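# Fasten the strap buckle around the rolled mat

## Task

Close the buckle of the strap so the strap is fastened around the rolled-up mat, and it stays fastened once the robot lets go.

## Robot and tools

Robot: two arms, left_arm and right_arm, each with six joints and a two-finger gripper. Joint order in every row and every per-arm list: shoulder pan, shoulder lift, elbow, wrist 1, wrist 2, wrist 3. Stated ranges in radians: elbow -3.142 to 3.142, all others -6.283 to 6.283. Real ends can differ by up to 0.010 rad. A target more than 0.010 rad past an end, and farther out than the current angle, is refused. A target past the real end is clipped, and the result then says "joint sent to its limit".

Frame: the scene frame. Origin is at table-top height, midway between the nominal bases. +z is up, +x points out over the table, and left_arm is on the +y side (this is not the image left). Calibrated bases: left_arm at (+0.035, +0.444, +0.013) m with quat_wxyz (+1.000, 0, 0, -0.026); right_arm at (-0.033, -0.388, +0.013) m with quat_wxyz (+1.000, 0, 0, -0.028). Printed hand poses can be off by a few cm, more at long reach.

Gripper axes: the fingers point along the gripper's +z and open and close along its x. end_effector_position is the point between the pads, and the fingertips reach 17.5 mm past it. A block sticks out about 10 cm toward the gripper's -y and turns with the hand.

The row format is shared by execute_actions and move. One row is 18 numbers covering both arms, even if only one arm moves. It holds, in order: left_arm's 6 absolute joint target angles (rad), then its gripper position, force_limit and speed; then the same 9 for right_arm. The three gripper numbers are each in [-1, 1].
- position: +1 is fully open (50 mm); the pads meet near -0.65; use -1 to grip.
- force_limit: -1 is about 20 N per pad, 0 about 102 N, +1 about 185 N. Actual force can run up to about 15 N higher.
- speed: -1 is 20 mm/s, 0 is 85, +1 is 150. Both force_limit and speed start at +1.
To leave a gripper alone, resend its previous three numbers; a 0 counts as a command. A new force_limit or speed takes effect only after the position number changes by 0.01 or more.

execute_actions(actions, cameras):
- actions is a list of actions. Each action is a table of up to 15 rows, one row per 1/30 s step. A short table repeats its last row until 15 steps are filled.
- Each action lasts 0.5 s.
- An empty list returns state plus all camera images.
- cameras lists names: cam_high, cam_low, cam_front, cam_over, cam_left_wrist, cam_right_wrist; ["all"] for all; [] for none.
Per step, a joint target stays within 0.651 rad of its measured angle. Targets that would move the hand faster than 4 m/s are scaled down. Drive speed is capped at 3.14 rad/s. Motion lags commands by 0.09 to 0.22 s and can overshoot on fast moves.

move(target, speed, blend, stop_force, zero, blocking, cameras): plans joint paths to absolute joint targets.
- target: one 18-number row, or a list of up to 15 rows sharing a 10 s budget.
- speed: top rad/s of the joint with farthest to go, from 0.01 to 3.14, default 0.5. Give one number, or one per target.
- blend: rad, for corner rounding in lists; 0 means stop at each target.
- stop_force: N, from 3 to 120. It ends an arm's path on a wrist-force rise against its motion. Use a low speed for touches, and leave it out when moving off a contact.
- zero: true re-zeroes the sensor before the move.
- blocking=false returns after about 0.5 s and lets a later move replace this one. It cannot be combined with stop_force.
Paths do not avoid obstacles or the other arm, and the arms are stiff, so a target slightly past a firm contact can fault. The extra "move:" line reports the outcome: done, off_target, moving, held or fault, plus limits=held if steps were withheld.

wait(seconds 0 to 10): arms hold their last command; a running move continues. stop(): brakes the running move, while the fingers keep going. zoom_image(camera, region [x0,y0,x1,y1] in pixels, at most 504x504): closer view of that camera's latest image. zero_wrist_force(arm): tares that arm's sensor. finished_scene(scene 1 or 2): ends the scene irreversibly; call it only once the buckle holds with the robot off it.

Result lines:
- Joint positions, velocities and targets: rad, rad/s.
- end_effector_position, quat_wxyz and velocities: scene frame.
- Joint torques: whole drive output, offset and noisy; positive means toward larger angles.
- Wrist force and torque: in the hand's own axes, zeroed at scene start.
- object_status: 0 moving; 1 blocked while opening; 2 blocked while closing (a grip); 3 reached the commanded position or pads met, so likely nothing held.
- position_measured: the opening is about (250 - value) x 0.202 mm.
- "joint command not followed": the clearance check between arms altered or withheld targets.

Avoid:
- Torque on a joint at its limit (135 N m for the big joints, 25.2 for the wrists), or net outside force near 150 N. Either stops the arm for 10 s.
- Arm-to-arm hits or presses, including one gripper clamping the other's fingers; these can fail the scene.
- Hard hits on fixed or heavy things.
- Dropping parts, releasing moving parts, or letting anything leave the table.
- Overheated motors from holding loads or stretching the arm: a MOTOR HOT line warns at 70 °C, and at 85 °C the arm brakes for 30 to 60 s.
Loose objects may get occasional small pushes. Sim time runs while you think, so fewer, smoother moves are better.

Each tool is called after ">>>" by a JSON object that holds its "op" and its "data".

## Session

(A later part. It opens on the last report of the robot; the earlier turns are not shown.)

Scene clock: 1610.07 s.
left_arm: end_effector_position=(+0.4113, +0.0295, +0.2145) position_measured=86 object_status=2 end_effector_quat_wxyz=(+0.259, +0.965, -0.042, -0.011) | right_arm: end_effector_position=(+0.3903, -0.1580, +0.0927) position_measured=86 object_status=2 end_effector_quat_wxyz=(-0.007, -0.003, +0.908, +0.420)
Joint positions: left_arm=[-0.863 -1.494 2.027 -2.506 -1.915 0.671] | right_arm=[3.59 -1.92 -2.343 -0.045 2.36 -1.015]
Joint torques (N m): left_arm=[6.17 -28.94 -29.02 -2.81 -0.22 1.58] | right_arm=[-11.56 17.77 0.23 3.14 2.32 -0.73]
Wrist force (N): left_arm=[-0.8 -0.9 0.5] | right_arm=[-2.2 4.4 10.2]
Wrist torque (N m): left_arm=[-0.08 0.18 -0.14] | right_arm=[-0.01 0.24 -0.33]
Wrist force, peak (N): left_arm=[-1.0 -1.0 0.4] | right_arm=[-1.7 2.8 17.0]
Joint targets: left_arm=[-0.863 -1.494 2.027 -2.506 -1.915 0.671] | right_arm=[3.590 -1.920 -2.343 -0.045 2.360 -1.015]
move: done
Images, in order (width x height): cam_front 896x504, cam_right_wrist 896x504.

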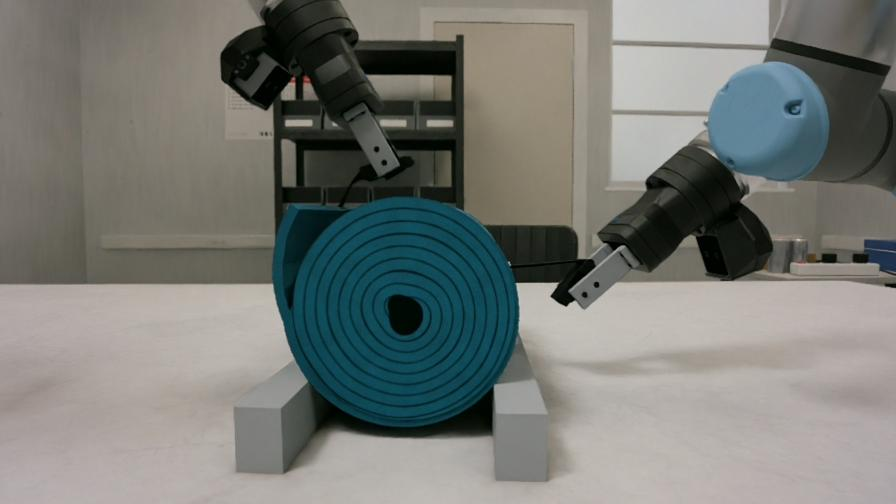

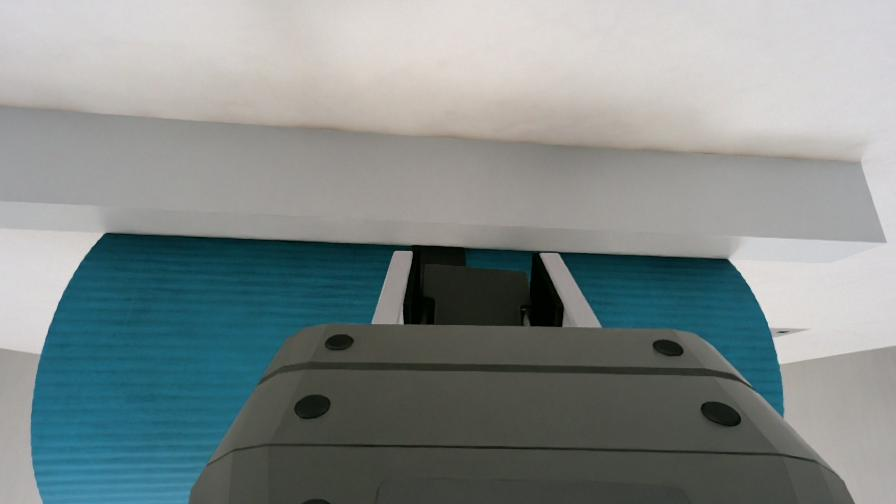

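>>> {"op": "move", "data": {"target": [[-0.8635,-1.4944,2.0270,-2.5057,-1.9155,0.6713,-1,-0.4,-1,3.5138,-2.3622,-2.2063,0.9109,2.7822,-0.4879,-1,-1,-1],[-0.8635,-1.4944,2.0270,-2.5057,-1.9155,0.6713,-1,-0.4,-1,3.5874,-2.2330,-2.2389,0.9630,2.6354,-0.3244,-1,-1,-1]], "speed": 0.2, "stop_force": 20, "cameras": ["cam_front","cam_right_wrist"]}}

>>> {"op": "zoom_image", "data": {"camera": "cam_front", "region": [420, 120, 620, 320]}}

Scene clock: 1631.17 s.
left_arm: end_effector_position=(+0.4113, +0.0295, +0.2145) position_measured=86 object_status=2 end_effector_quat_wxyz=(+0.259, +0.965, -0.042, -0.011) | right_arm: end_effector_position=(+0.3982, -0.1239, +0.1439) position_measured=86 object_status=2 end_effector_quat_wxyz=(+0.010, +0.011, +0.768, +0.641)
Joint positions: left_arm=[-0.863 -1.494 2.027 -2.506 -1.916 0.671] | right_arm=[3.539 -2.318 -2.218 0.929 2.731 -0.431]
Joint torques (N m): left_arm=[6.18 -28.46 -29.26 -2.95 -0.35 1.61] | right_arm=[4.99 49.72 4.92 4.75 -0.98 0.71]
Wrist force (N): left_arm=[-0.2 -4.7 3.3] | right_arm=[-1.3 -11.5 6.1]
Wrist torque (N m): left_arm=[-0.22 0.19 -0.11] | right_arm=[-0.51 0.53 -0.42]
Wrist force, peak (N): left_arm=[-0.3 -5.3 3.8] | right_arm=[-2.4 -16.2 10.1]
Joint targets: left_arm=[-0.863 -1.494 2.027 -2.506 -1.915 0.671] | right_arm=[3.539 -2.318 -2.218 0.929 2.731 -0.431]
move: contact (right_arm); path passed 1 of 2 targets; right_arm: the wrist 3 is farthest, 0.107 rad from its target
Images, in order (width x height): cam_front 896x504, cam_right_wrist 896x504.

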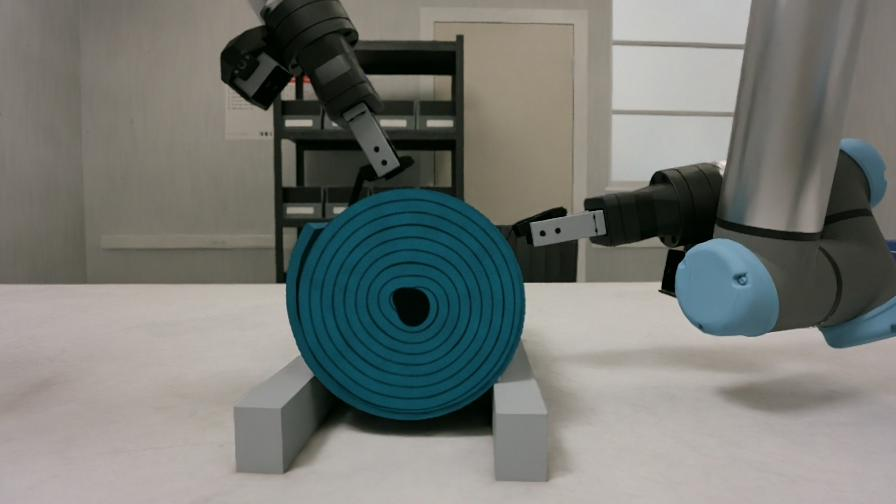

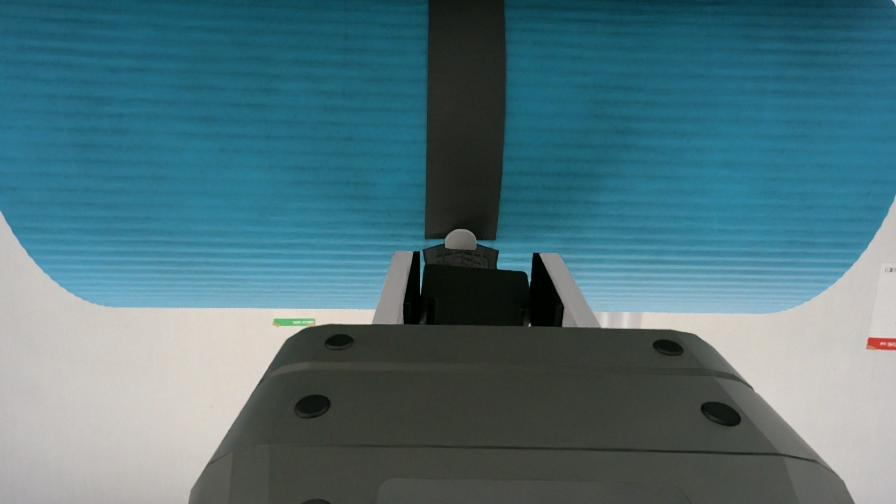

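Scaled by 2.520.

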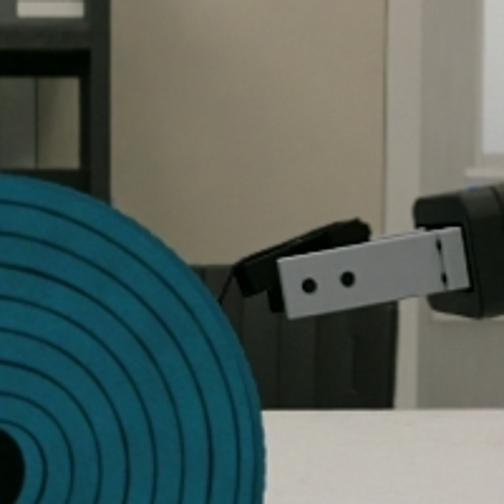

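>>> {"op": "move", "data": {"target": [[-0.8635,-1.4944,2.0270,-2.5057,-1.9155,0.6713,-1,-0.4,-1,3.5138,-2.3622,-2.2063,0.9109,2.7822,-0.4879,-1,-1,-1],[-0.8635,-1.4944,2.0270,-2.5057,-1.9155,0.6713,-1,-0.4,-1,3.6734,-1.9131,-2.3272,-0.0426,2.2505,-0.9411,-1,-1,-1],[-0.8635,-1.4944,2.0270,-2.5057,-1.9155,0.6713,-1,-0.4,-1,3.7560,-1.8377,-2.3063,-0.2716,2.0087,-0.9459,-1,-1,-1]], "speed": 0.25, "cameras": ["cam_front","cam_right_wrist"]}}

>>> {"op": "zoom_image", "data": {"camera": "cam_front", "region": [460, 220, 640, 400]}}

Scene clock: 1660.57 s.
left_arm: end_effector_position=(+0.4113, +0.0295, +0.2145) position_measured=86 object_status=2 end_effector_quat_wxyz=(+0.259, +0.965, -0.042, -0.011) | right_arm: end_effector_position=(+0.3924, -0.1496, +0.0595) position_measured=86 object_status=2 end_effector_quat_wxyz=(+0.000, +0.000, +0.966, +0.259)
Joint positions: left_arm=[-0.863 -1.494 2.027 -2.506 -1.915 0.671] | right_arm=[3.756 -1.838 -2.306 -0.271 2.009 -0.946]
Joint torques (N m): left_arm=[6.74 -28.56 -28.42 -3.11 -0.56 1.59] | right_arm=[-9.59 14.05 2.28 1.97 1.04 -0.37]
Wrist force (N): left_arm=[-0.5 -2.0 1.2] | right_arm=[-1.1 8.7 1.2]
Wrist torque (N m): left_arm=[-0.10 0.18 -0.12] | right_arm=[0.20 0.02 -0.10]
Wrist force, peak (N): left_arm=[-0.2 -5.4 4.3] | right_arm=[12.2 2.8 -73.0]
Joint targets: left_arm=[-0.863 -1.494 2.027 -2.506 -1.915 0.671] | right_arm=[3.756 -1.838 -2.306 -0.272 2.009 -0.946]
move: done
Images, in order (width x height): cam_front 896x504, cam_right_wrist 896x504.

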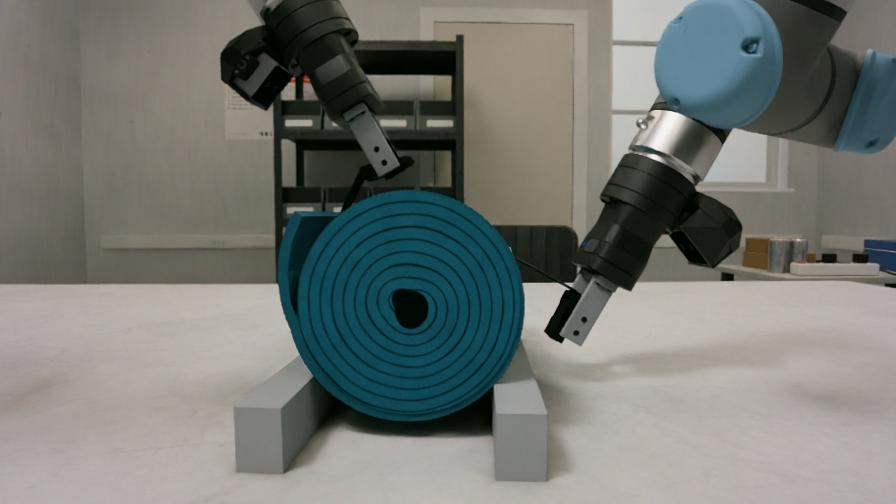

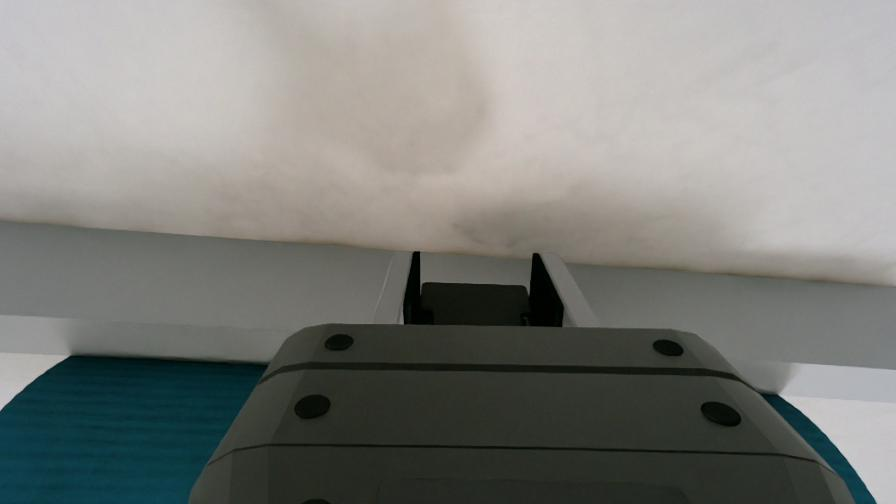

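Scaled by 2.800.

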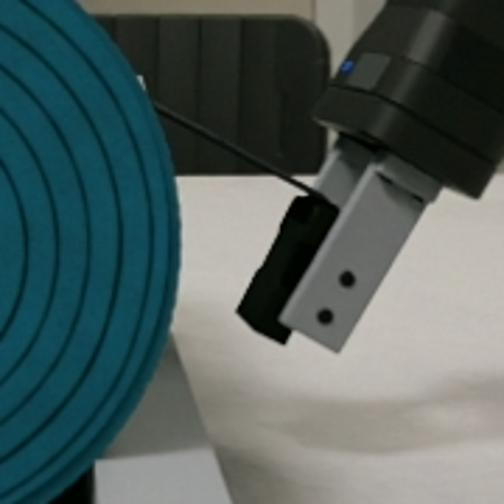

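>>> {"op": "move", "data": {"target": [[-0.8635,-1.4944,2.0270,-2.5057,-1.9155,0.6713,-1,-0.4,-1,3.6504,-2.0485,-2.3812,0.2669,2.2874,-0.8202,-1,-1,-1],[-0.8635,-1.4944,2.0270,-2.5057,-1.9155,0.6713,-1,-0.4,-1,3.6504,-2.0485,-2.3812,0.2669,2.2874,-0.8202,1,-0.6,-0.5]], "speed": 0.25, "cameras": ["cam_right_wrist"]}}

>>> {"op": "move", "data": {"target": [-0.8635,-1.4944,2.0270,-2.5057,-1.9155,0.6713,-1,-0.4,-1,3.6885,-2.0799,-2.3683,0.3128,2.2670,-0.7778,1,-0.6,-0.5], "speed": 0.03, "stop_force": 8, "cameras": ["cam_front","cam_right_wrist"]}}

>>> {"op": "zoom_image", "data": {"camera": "cam_front", "region": [460, 220, 640, 400]}}

Scene clock: 1713.77 s.
left_arm: end_effector_position=(+0.4113, +0.0295, +0.2145) position_measured=86 object_status=2 end_effector_quat_wxyz=(+0.259, +0.965, -0.042, -0.011) | right_arm: end_effector_position=(+0.3930, -0.1397, +0.0614) position_measured=3 object_status=3 end_effector_quat_wxyz=(+0.019, +0.040, +0.906, +0.422)
Joint positions: left_arm=[-0.863 -1.494 2.027 -2.506 -1.915 0.671] | right_arm=[3.65 -2.049 -2.381 0.267 2.287 -0.82]
Joint torques (N m): left_arm=[6.62 -29.21 -28.26 -3.17 -0.47 1.44] | right_arm=[6.14 39.55 16.97 4.98 3.53 -1.18]
Wrist force (N): left_arm=[-0.6 -2.9 1.9] | right_arm=[-1.0 -2.5 1.4]
Wrist torque (N m): left_arm=[-0.11 0.21 -0.12] | right_arm=[-0.37 0.29 -0.37]
Wrist force, peak (N): left_arm=[-0.4 -3.8 2.6] | right_arm=[-0.9 7.9 4.7]
Joint targets: left_arm=[-0.863 -1.494 2.027 -2.506 -1.915 0.671] | right_arm=[3.650 -2.048 -2.381 0.267 2.287 -0.820]
move: done
Images, in order (width x height): cam_right_wrist 896x504.

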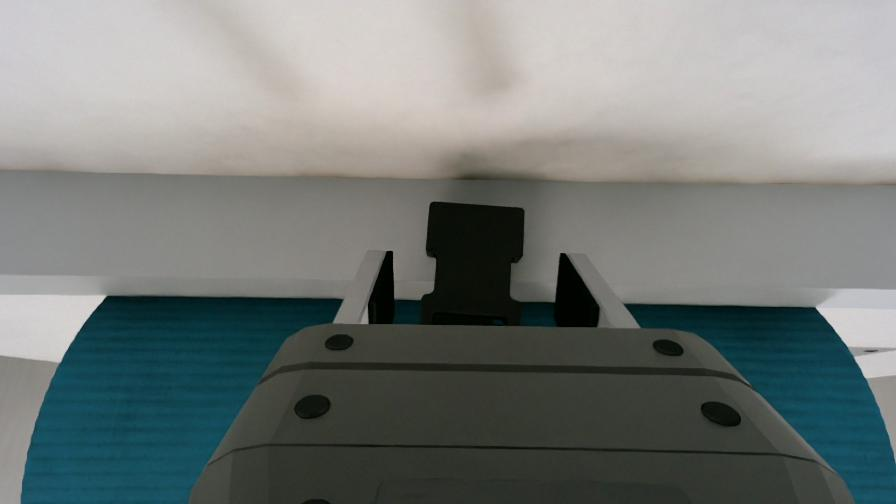

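Scene clock: 1716.37 s.
left_arm: end_effector_position=(+0.4113, +0.0295, +0.2145) position_measured=86 object_status=2 end_effector_quat_wxyz=(+0.259, +0.965, -0.042, -0.011) | right_arm: end_effector_position=(+0.3937, -0.1226, +0.0555) position_measured=3 object_status=3 end_effector_quat_wxyz=(+0.019, +0.040, +0.906, +0.422)
Joint positions: left_arm=[-0.863 -1.494 2.027 -2.506 -1.915 0.671] | right_arm=[3.689 -2.08 -2.368 0.313 2.267 -0.778]
Joint torques (N m): left_arm=[6.02 -28.53 -28.02 -3.29 -0.53 1.56] | right_arm=[-7.24 40.34 0.1 2.24 3.88 -0.81]
Wrist force (N): left_arm=[-0.4 -2.8 1.7] | right_arm=[-0.8 -2.5 1.4]
Wrist torque (N m): left_arm=[-0.13 0.18 -0.12] | right_arm=[-0.36 0.28 -0.36]
Wrist force, peak (N): left_arm=[-0.5 -3.2 1.9] | right_arm=[-0.9 -2.8 1.4]
Joint targets: left_arm=[-0.863 -1.494 2.027 -2.506 -1.915 0.671] | right_arm=[3.689 -2.080 -2.368 0.313 2.267 -0.778]
move: done
Images, in order (width x height): cam_front 896x504, cam_right_wrist 896x504.

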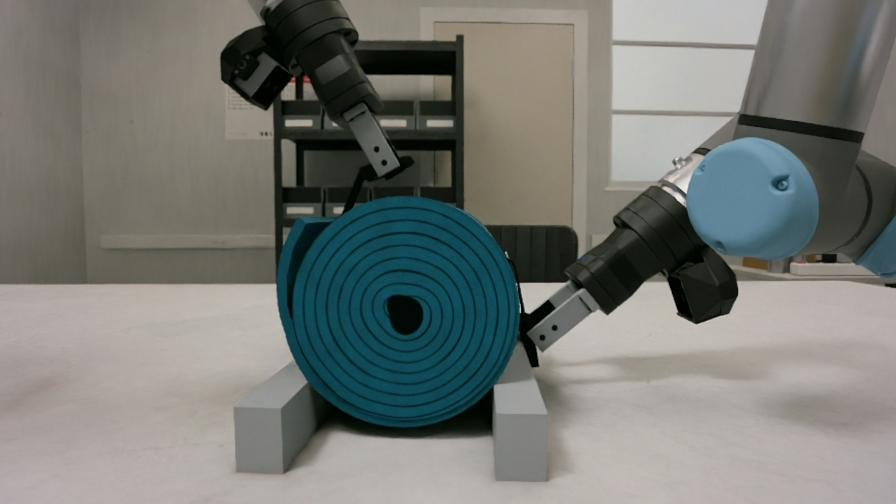

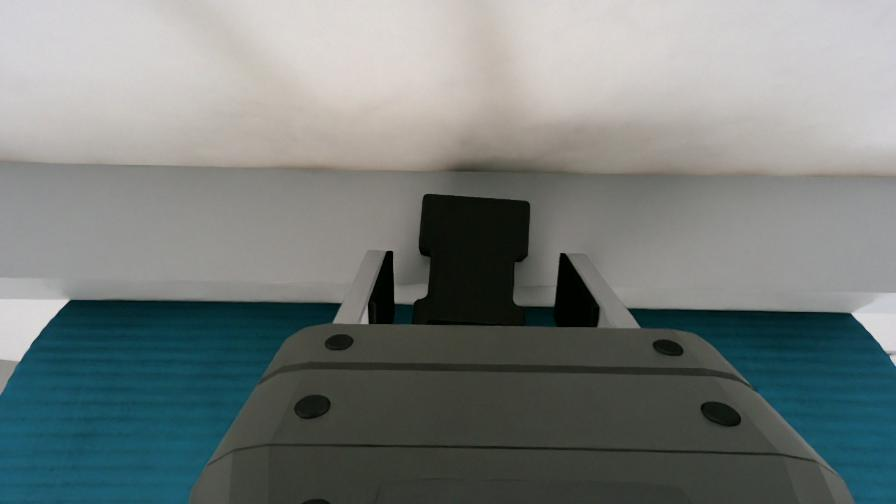

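Scaled by 2.800.

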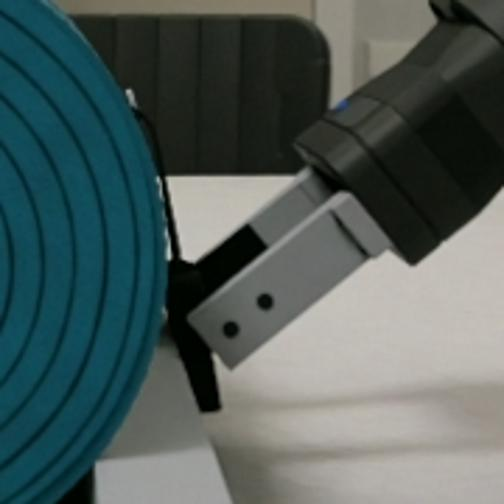

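>>> {"op": "move", "data": {"target": [-0.8635,-1.4944,2.0270,-2.5057,-1.9155,0.6713,-1,-0.4,-1,3.7018,-2.0909,-2.3638,0.3289,2.2599,-0.7630,1,-0.6,-0.5], "speed": 0.02, "stop_force": 8, "cameras": ["cam_right_wrist","cam_front"]}}

>>> {"op": "zoom_image", "data": {"camera": "cam_front", "region": [460, 220, 640, 400]}}

Scene clock: 1724.33 s.
left_arm: end_effector_position=(+0.4113, +0.0295, +0.2145) position_measured=86 object_status=2 end_effector_quat_wxyz=(+0.259, +0.965, -0.042, -0.011) | right_arm: end_effector_position=(+0.3937, -0.1165, +0.0534) position_measured=3 object_status=3 end_effector_quat_wxyz=(+0.019, +0.040, +0.905, +0.422)
Joint positions: left_arm=[-0.863 -1.494 2.027 -2.506 -1.915 0.671] | right_arm=[3.702 -2.091 -2.364 0.329 2.26 -0.763]
Joint torques (N m): left_arm=[6.57 -28.63 -28.62 -3.31 -0.47 1.41] | right_arm=[-7.18 40.67 1.66 2.36 3.65 -0.8]
Wrist force (N): left_arm=[-0.5 -3.0 1.9] | right_arm=[-0.7 -2.6 1.4]
Wrist torque (N m): left_arm=[-0.14 0.19 -0.13] | right_arm=[-0.36 0.26 -0.35]
Wrist force, peak (N): left_arm=[-0.3 -3.1 2.0] | right_arm=[-0.9 -2.8 1.6]
Joint targets: left_arm=[-0.863 -1.494 2.027 -2.506 -1.915 0.671] | right_arm=[3.702 -2.091 -2.364 0.329 2.260 -0.763]
move: done
Images, in order (width x height): cam_front 896x504, cam_right_wrist 896x504.

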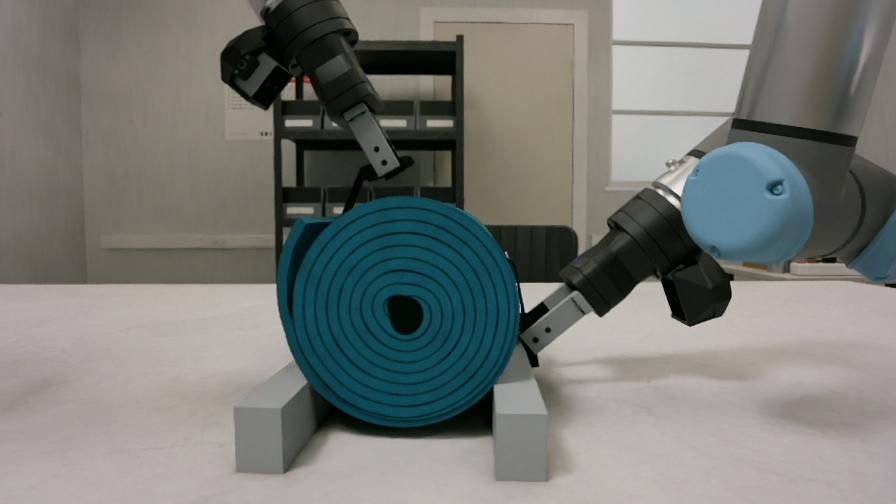

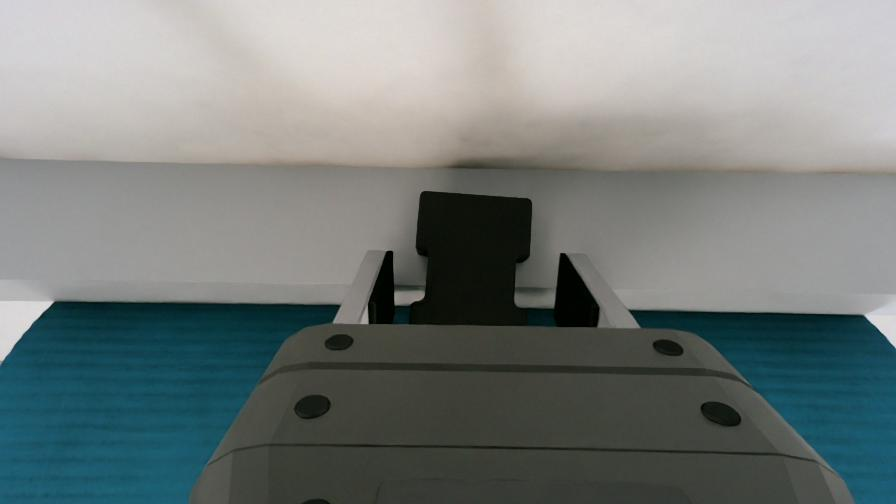

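Scaled by 2.800.

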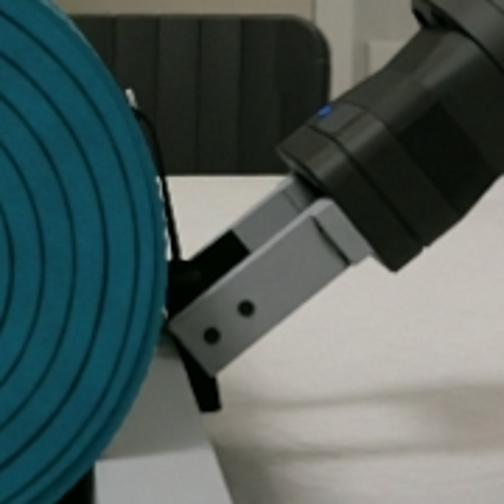

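>>> {"op": "move", "data": {"target": [[-0.8635,-1.4944,2.0270,-2.5057,-1.9155,0.6713,-1,-0.4,-1,3.7018,-2.0909,-2.3638,0.3289,2.2599,-0.7630,-1,-0.8,-1],[-0.8635,-1.4944,2.0270,-2.5057,-1.9155,0.6713,-1,-0.4,-1,3.6504,-2.0485,-2.3812,0.2669,2.2874,-0.8202,-1,-0.8,-1],[-0.8635,-1.4944,2.0270,-2.5057,-1.9155,0.6713,-1,-0.4,-1,3.5230,-1.9463,-2.3510,0.0131,2.4594,-1.0394,-1,-0.8,-1]], "speed": 0.15, "cameras": ["cam_front","cam_right_wrist"]}}

>>> {"op": "zoom_image", "data": {"camera": "cam_front", "region": [460, 180, 680, 400]}}

Scene clock: 1732.83 s.
left_arm: end_effector_position=(+0.4113, +0.0295, +0.2145) position_measured=86 object_status=2 end_effector_quat_wxyz=(+0.259, +0.965, -0.042, -0.011) | right_arm: end_effector_position=(+0.3929, -0.1727, +0.1047) position_measured=84 object_status=2 end_effector_quat_wxyz=(+0.000, +0.000, +0.887, +0.462) end_effector_velocity=(+0.001, +0.001, -0.001) end_effector_angular_velocity=(-0.004, -0.001, -0.003)
Joint positions: left_arm=[-0.864 -1.494 2.027 -2.506 -1.915 0.671] | right_arm=[3.523 -1.946 -2.351 0.013 2.46 -1.039]
Joint velocities: left_arm=[within noise] | right_arm=[0.003 -0.002 0.001 0.005 -0.006 0.005]
Joint torques (N m): left_arm=[6.26 -28.57 -28.07 -3.45 -0.6 1.13] | right_arm=[1.16 17.65 5.76 4.71 -2.23 1.45]
Wrist force (N): left_arm=[-0.5 -2.1 1.4] | right_arm=[-1.8 3.8 9.3]
Wrist torque (N m): left_arm=[-0.09 0.18 -0.13] | right_arm=[-0.04 0.32 -0.37]
Wrist force, peak (N): left_arm=[-0.7 -3.1 2.1] | right_arm=[-1.7 4.1 9.2]
Joint targets: left_arm=[-0.863 -1.494 2.027 -2.506 -1.915 0.671] | right_arm=[3.523 -1.946 -2.351 0.013 2.459 -1.039]
move: done
Images, in order (width x height): cam_front 896x504, cam_right_wrist 896x504.

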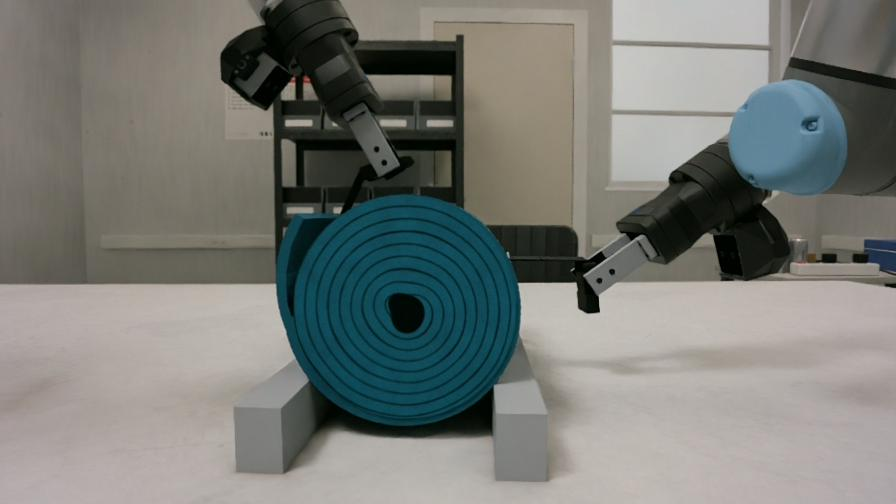

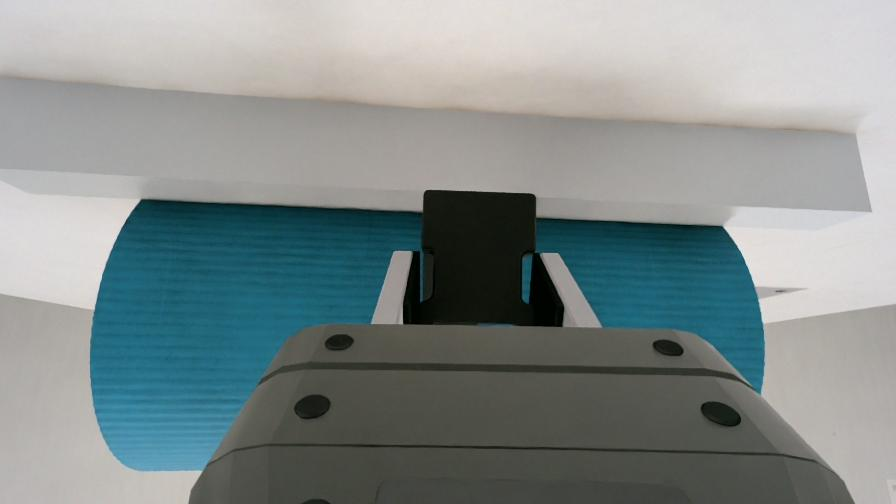

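Scaled by 2.291.

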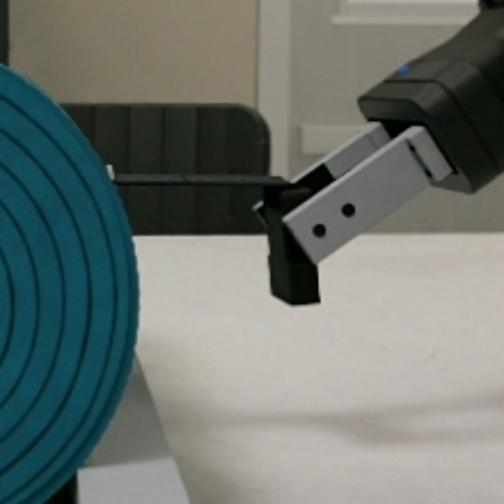

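>>> {"op": "move", "data": {"target": [-0.8635,-1.4944,2.0270,-2.5057,-1.9155,0.6713,-1,-0.4,-1,3.8870,-1.5789,-2.0734,-0.9485,1.7051,-0.8740,-1,-0.8,-1], "speed": 0.15, "cameras": ["cam_front","cam_right_wrist"]}}

>>> {"op": "zoom_image", "data": {"camera": "cam_front", "region": [420, 80, 660, 320]}}

Scene clock: 1748.40 s.
left_arm: end_effector_position=(+0.4113, +0.0295, +0.2145) position_measured=86 object_status=2 end_effector_quat_wxyz=(+0.259, +0.965, -0.042, -0.011) | right_arm: end_effector_position=(+0.3948, -0.1630, +0.1646) position_measured=84 object_status=2 end_effector_quat_wxyz=(+0.000, +0.000, +0.996, +0.087) end_effector_velocity=(-0.001, +0.001, -0.001) end_effector_angular_velocity=(+0.005, +0.003, +0.001)
Joint positions: left_arm=[-0.863 -1.494 2.027 -2.506 -1.916 0.671] | right_arm=[3.887 -1.579 -2.073 -0.949 1.705 -0.874]
Joint velocities: left_arm=[within noise] | right_arm=[-0.001 -0.002 -0.002 0.005 0.006 -0.001]
Joint torques (N m): left_arm=[5.73 -28.67 -28.35 -3.74 -0.82 1.3] | right_arm=[-9.76 16.01 14.88 4.3 1.58 -0.84]
Wrist force (N): left_arm=[-0.6 -3.1 1.7] | right_arm=[-0.4 6.8 8.5]
Wrist torque (N m): left_arm=[-0.15 0.21 -0.12] | right_arm=[0.07 -0.10 0.05]
Wrist force, peak (N): left_arm=[-0.6 -3.3 1.9] | right_arm=[-0.4 6.8 9.0]
Joint targets: left_arm=[-0.863 -1.494 2.027 -2.506 -1.915 0.671] | right_arm=[3.887 -1.579 -2.073 -0.948 1.705 -0.874]
move: done
Images, in order (width x height): cam_front 896x504, cam_right_wrist 896x504.

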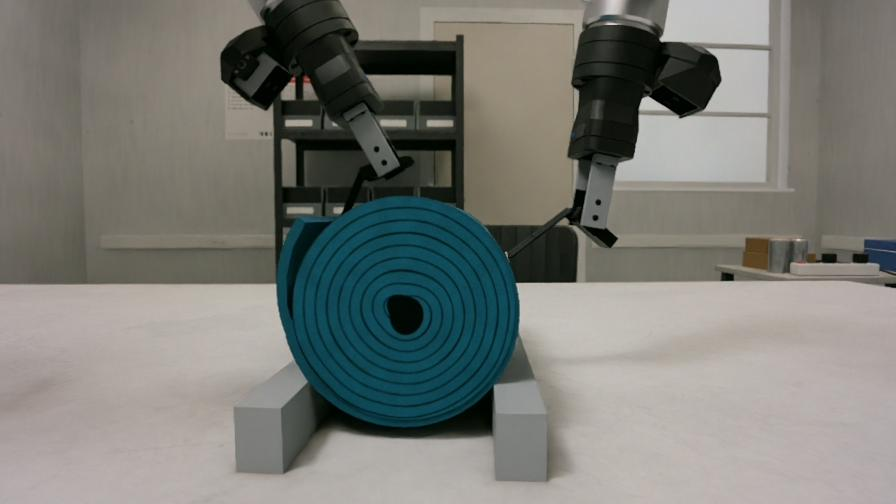

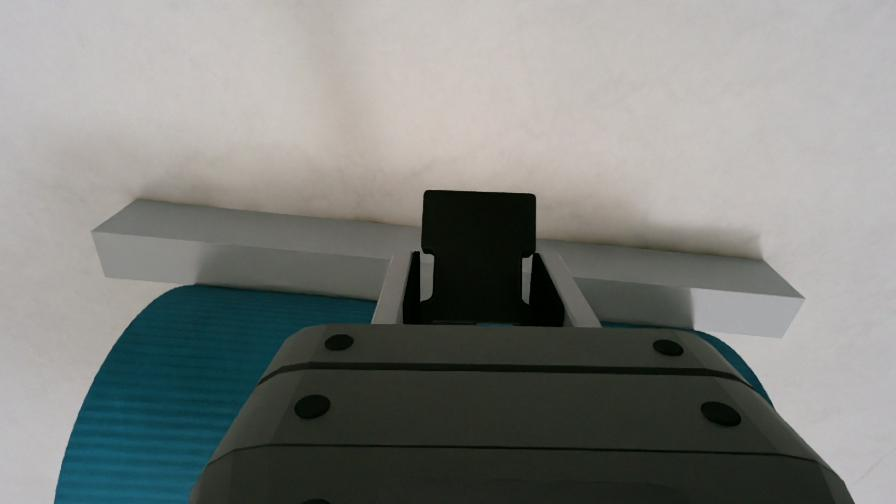

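Scaled by 2.100.

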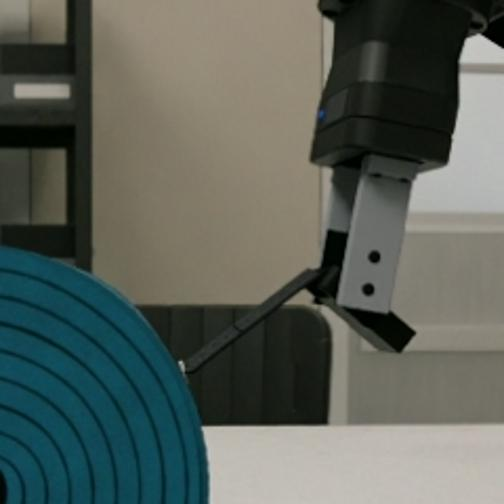

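>>> {"op": "move", "data": {"target": [[-0.8635,-1.4944,2.0270,-2.5057,-1.9155,0.6713,-1,-0.4,-1,4.1163,-1.7398,-1.7591,-1.5683,1.3114,-0.6055,-1,-0.8,-1],[-0.8635,-1.4944,2.0270,-2.5057,-1.9155,0.6713,-1,-0.4,-1,4.2136,-1.9343,-1.5105,-1.9722,1.1891,-0.4130,-1,-0.8,-1]], "speed": 0.2, "cameras": ["cam_front","cam_right_wrist"]}}

>>> {"op": "zoom_image", "data": {"camera": "cam_front", "region": [420, 80, 660, 320]}}

Scene clock: 1766.70 s.
left_arm: end_effector_position=(+0.4113, +0.0295, +0.2145) position_measured=86 object_status=2 end_effector_quat_wxyz=(+0.259, +0.965, -0.042, -0.011) | right_arm: end_effector_position=(+0.3964, -0.1373, +0.2010) position_measured=84 object_status=2 end_effector_quat_wxyz=(-0.004, +0.003, +0.940, -0.342)
Joint positions: left_arm=[-0.863 -1.494 2.027 -2.506 -1.915 0.671] | right_arm=[4.189 -1.886 -1.572 -1.872 1.219 -0.461]
Joint torques (N m): left_arm=[5.66 -29.15 -27.86 -3.76 -0.43 1.21] | right_arm=[-8.8 49.99 14.37 0.39 -2.37 -0.65]
Motor temperatures (°C): left_arm=[26 30 28 33 35 33] | right_arm=[33 32 24 30 41 35]
Wrist force (N): left_arm=[-0.4 -3.1 1.6] | right_arm=[0.6 11.5 5.5]
Wrist torque (N m): left_arm=[-0.16 0.18 -0.12] | right_arm=[0.15 -0.20 0.56]
Wrist force, peak (N): left_arm=[-0.4 -3.2 2.0] | right_arm=[1.2 14.0 5.2]
Joint targets: left_arm=[-0.863 -1.494 2.027 -2.506 -1.915 0.671] | right_arm=[4.189 -1.886 -1.572 -1.872 1.220 -0.461]
move: held (right_arm; a check stopped the path); path passed 1 of 2 targets; limits=held; right_arm: the wrist 1 is farthest, 0.100 rad from its target
joint command not followed: on one or more control steps a check withheld the commanded joint targets of the right arm, and it was not sent them on those steps.
cause: the commanded joint targets, or the way to them, would bring a part of the robot too close to another arm (a part of this arm just beyond the wrist 2 and the left arm's gripper, at the place that arm is still heading or pushing toward).
Images, in order (width x height): cam_front 896x504, cam_right_wrist 896x504.

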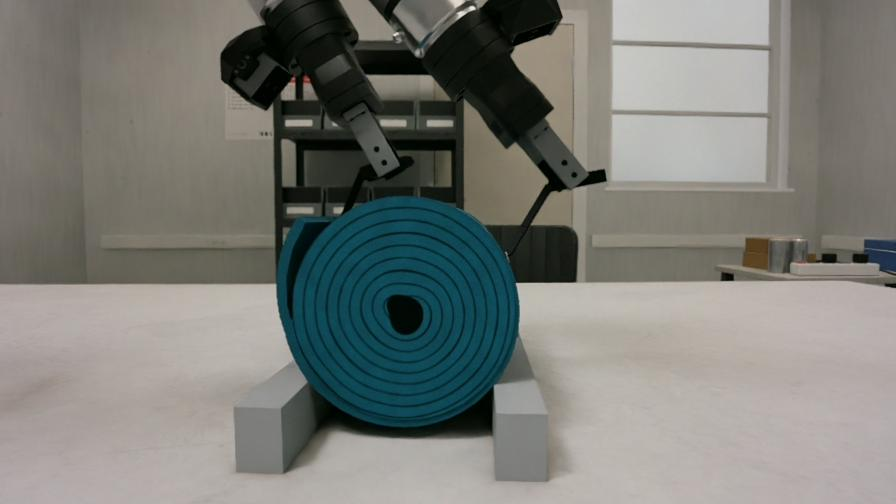

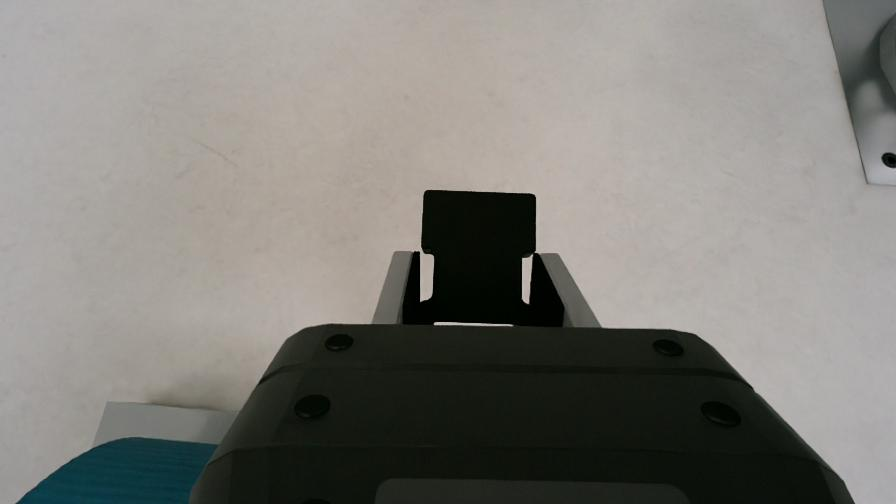

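Scaled by 2.100.

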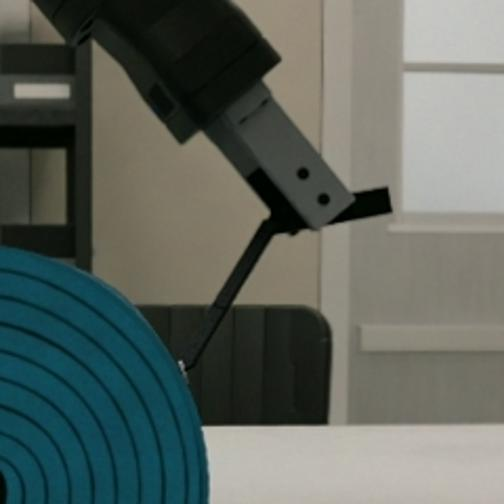

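>>> {"op": "execute_actions", "data": {"actions": [], "cameras": ["cam_front","cam_over","cam_right_wrist"]}}

Scene clock: 1793.37 s.
left_arm: end_effector_position=(+0.4113, +0.0295, +0.2145) position_measured=86 object_status=2 end_effector_quat_wxyz=(+0.259, +0.965, -0.042, -0.011) | right_arm: end_effector_position=(+0.3964, -0.1374, +0.2011) position_measured=84 object_status=2 end_effector_quat_wxyz=(-0.004, +0.003, +0.940, -0.342)
Joint positions: left_arm=[-0.863 -1.494 2.027 -2.506 -1.916 0.671] | right_arm=[4.189 -1.886 -1.572 -1.872 1.22 -0.461]
Joint velocities: within noise
Joint torques (N m): left_arm=[5.31 -29.45 -28.27 -3.91 -0.66 1.08] | right_arm=[-10.02 50.83 13.54 0.44 0.62 -0.82]
Motor temperatures (°C): left_arm=[26 30 28 33 35 33] | right_arm=[33 32 24 30 41 35]
Wrist force (N): left_arm=[-0.4 -3.0 2.0] | right_arm=[0.6 11.7 5.9]
Wrist torque (N m): left_arm=[-0.13 0.17 -0.12] | right_arm=[0.15 -0.19 0.56]
Wrist force, peak (N): left_arm=[-0.6 -3.2 2.0] | right_arm=[0.7 11.9 5.9]
Joint targets: left_arm=[-0.863 -1.494 2.027 -2.506 -1.915 0.671] | right_arm=[4.189 -1.886 -1.572 -1.872 1.220 -0.461]
Tool commands: left_gripper/position=-1.0 left_gripper/force_limit=-0.4 left_gripper/speed=-1.0 right_gripper/position=-1.0 right_gripper/force_limit=-0.8 right_gripper/speed=-1.0
Images, in order (width x height): cam_front 896x504, cam_over 896x504, cam_right_wrist 896x504.

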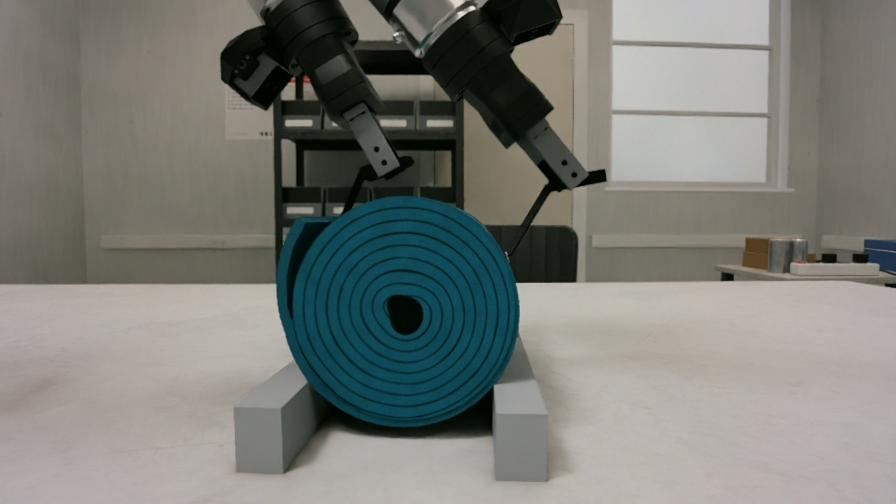

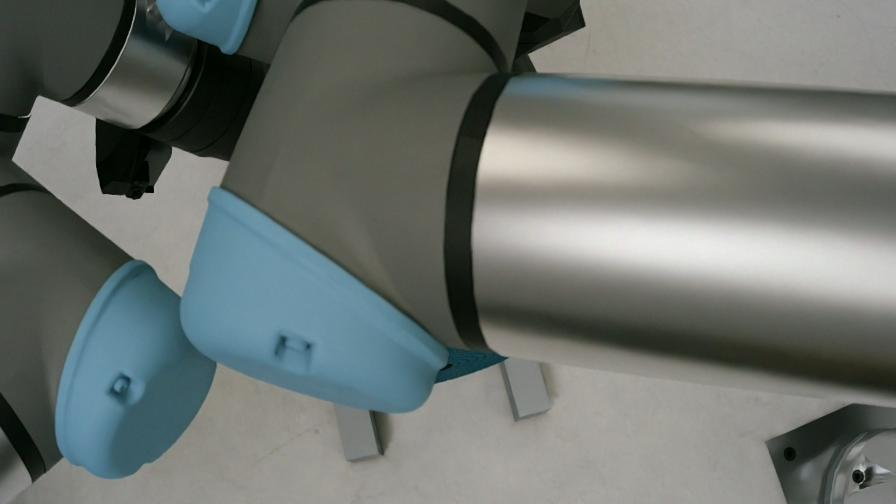

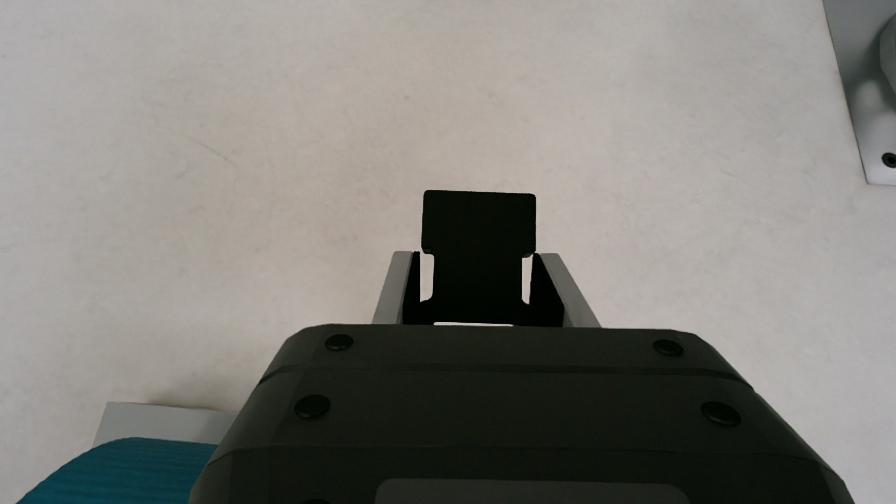

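>>> {"op": "move", "data": {"target": [-0.8635,-1.4944,2.0270,-2.5057,-1.9155,0.6713,-1,-0.4,-1,4.1188,-1.7424,-1.6788,-1.5141,1.4324,-0.5468,-1,-0.8,-1], "speed": 0.2, "stop_force": 40, "cameras": ["cam_front"]}}

Scene clock: 1820.67 s.
left_arm: end_effector_position=(+0.4113, +0.0295, +0.2145) position_measured=86 object_status=2 end_effector_quat_wxyz=(+0.259, +0.965, -0.042, -0.011) | right_arm: end_effector_position=(+0.3978, -0.1000, +0.2134) position_measured=84 object_status=2 end_effector_quat_wxyz=(-0.006, +0.044, +0.990, -0.130)
Joint positions: left_arm=[-0.863 -1.494 2.027 -2.506 -1.915 0.671] | right_arm=[4.119 -1.742 -1.679 -1.514 1.432 -0.547]
Joint torques (N m): left_arm=[4.61 -29.31 -28.32 -4.18 -0.39 1.25] | right_arm=[6.29 25.16 35.79 4.24 -3.38 1.13]
Wrist force (N): left_arm=[-0.7 -5.8 4.9] | right_arm=[0.8 -0.3 9.2]
Wrist torque (N m): left_arm=[-0.23 0.20 -0.13] | right_arm=[-0.25 -0.17 0.39]
Wrist force, peak (N): left_arm=[-0.6 -6.1 4.9] | right_arm=[0.5 11.9 5.9]
Joint targets: left_arm=[-0.863 -1.494 2.027 -2.506 -1.915 0.671] | right_arm=[4.119 -1.742 -1.679 -1.514 1.432 -0.547]
move: done
Images, in order (width x height): cam_front 896x504.

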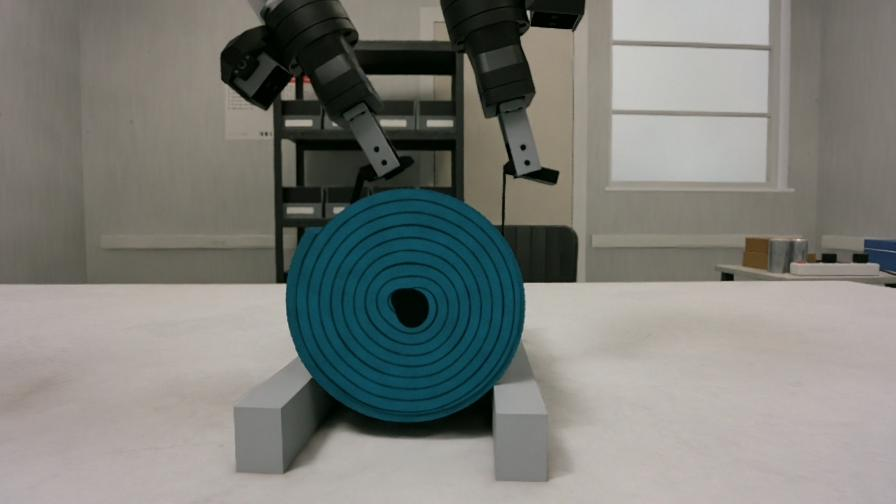

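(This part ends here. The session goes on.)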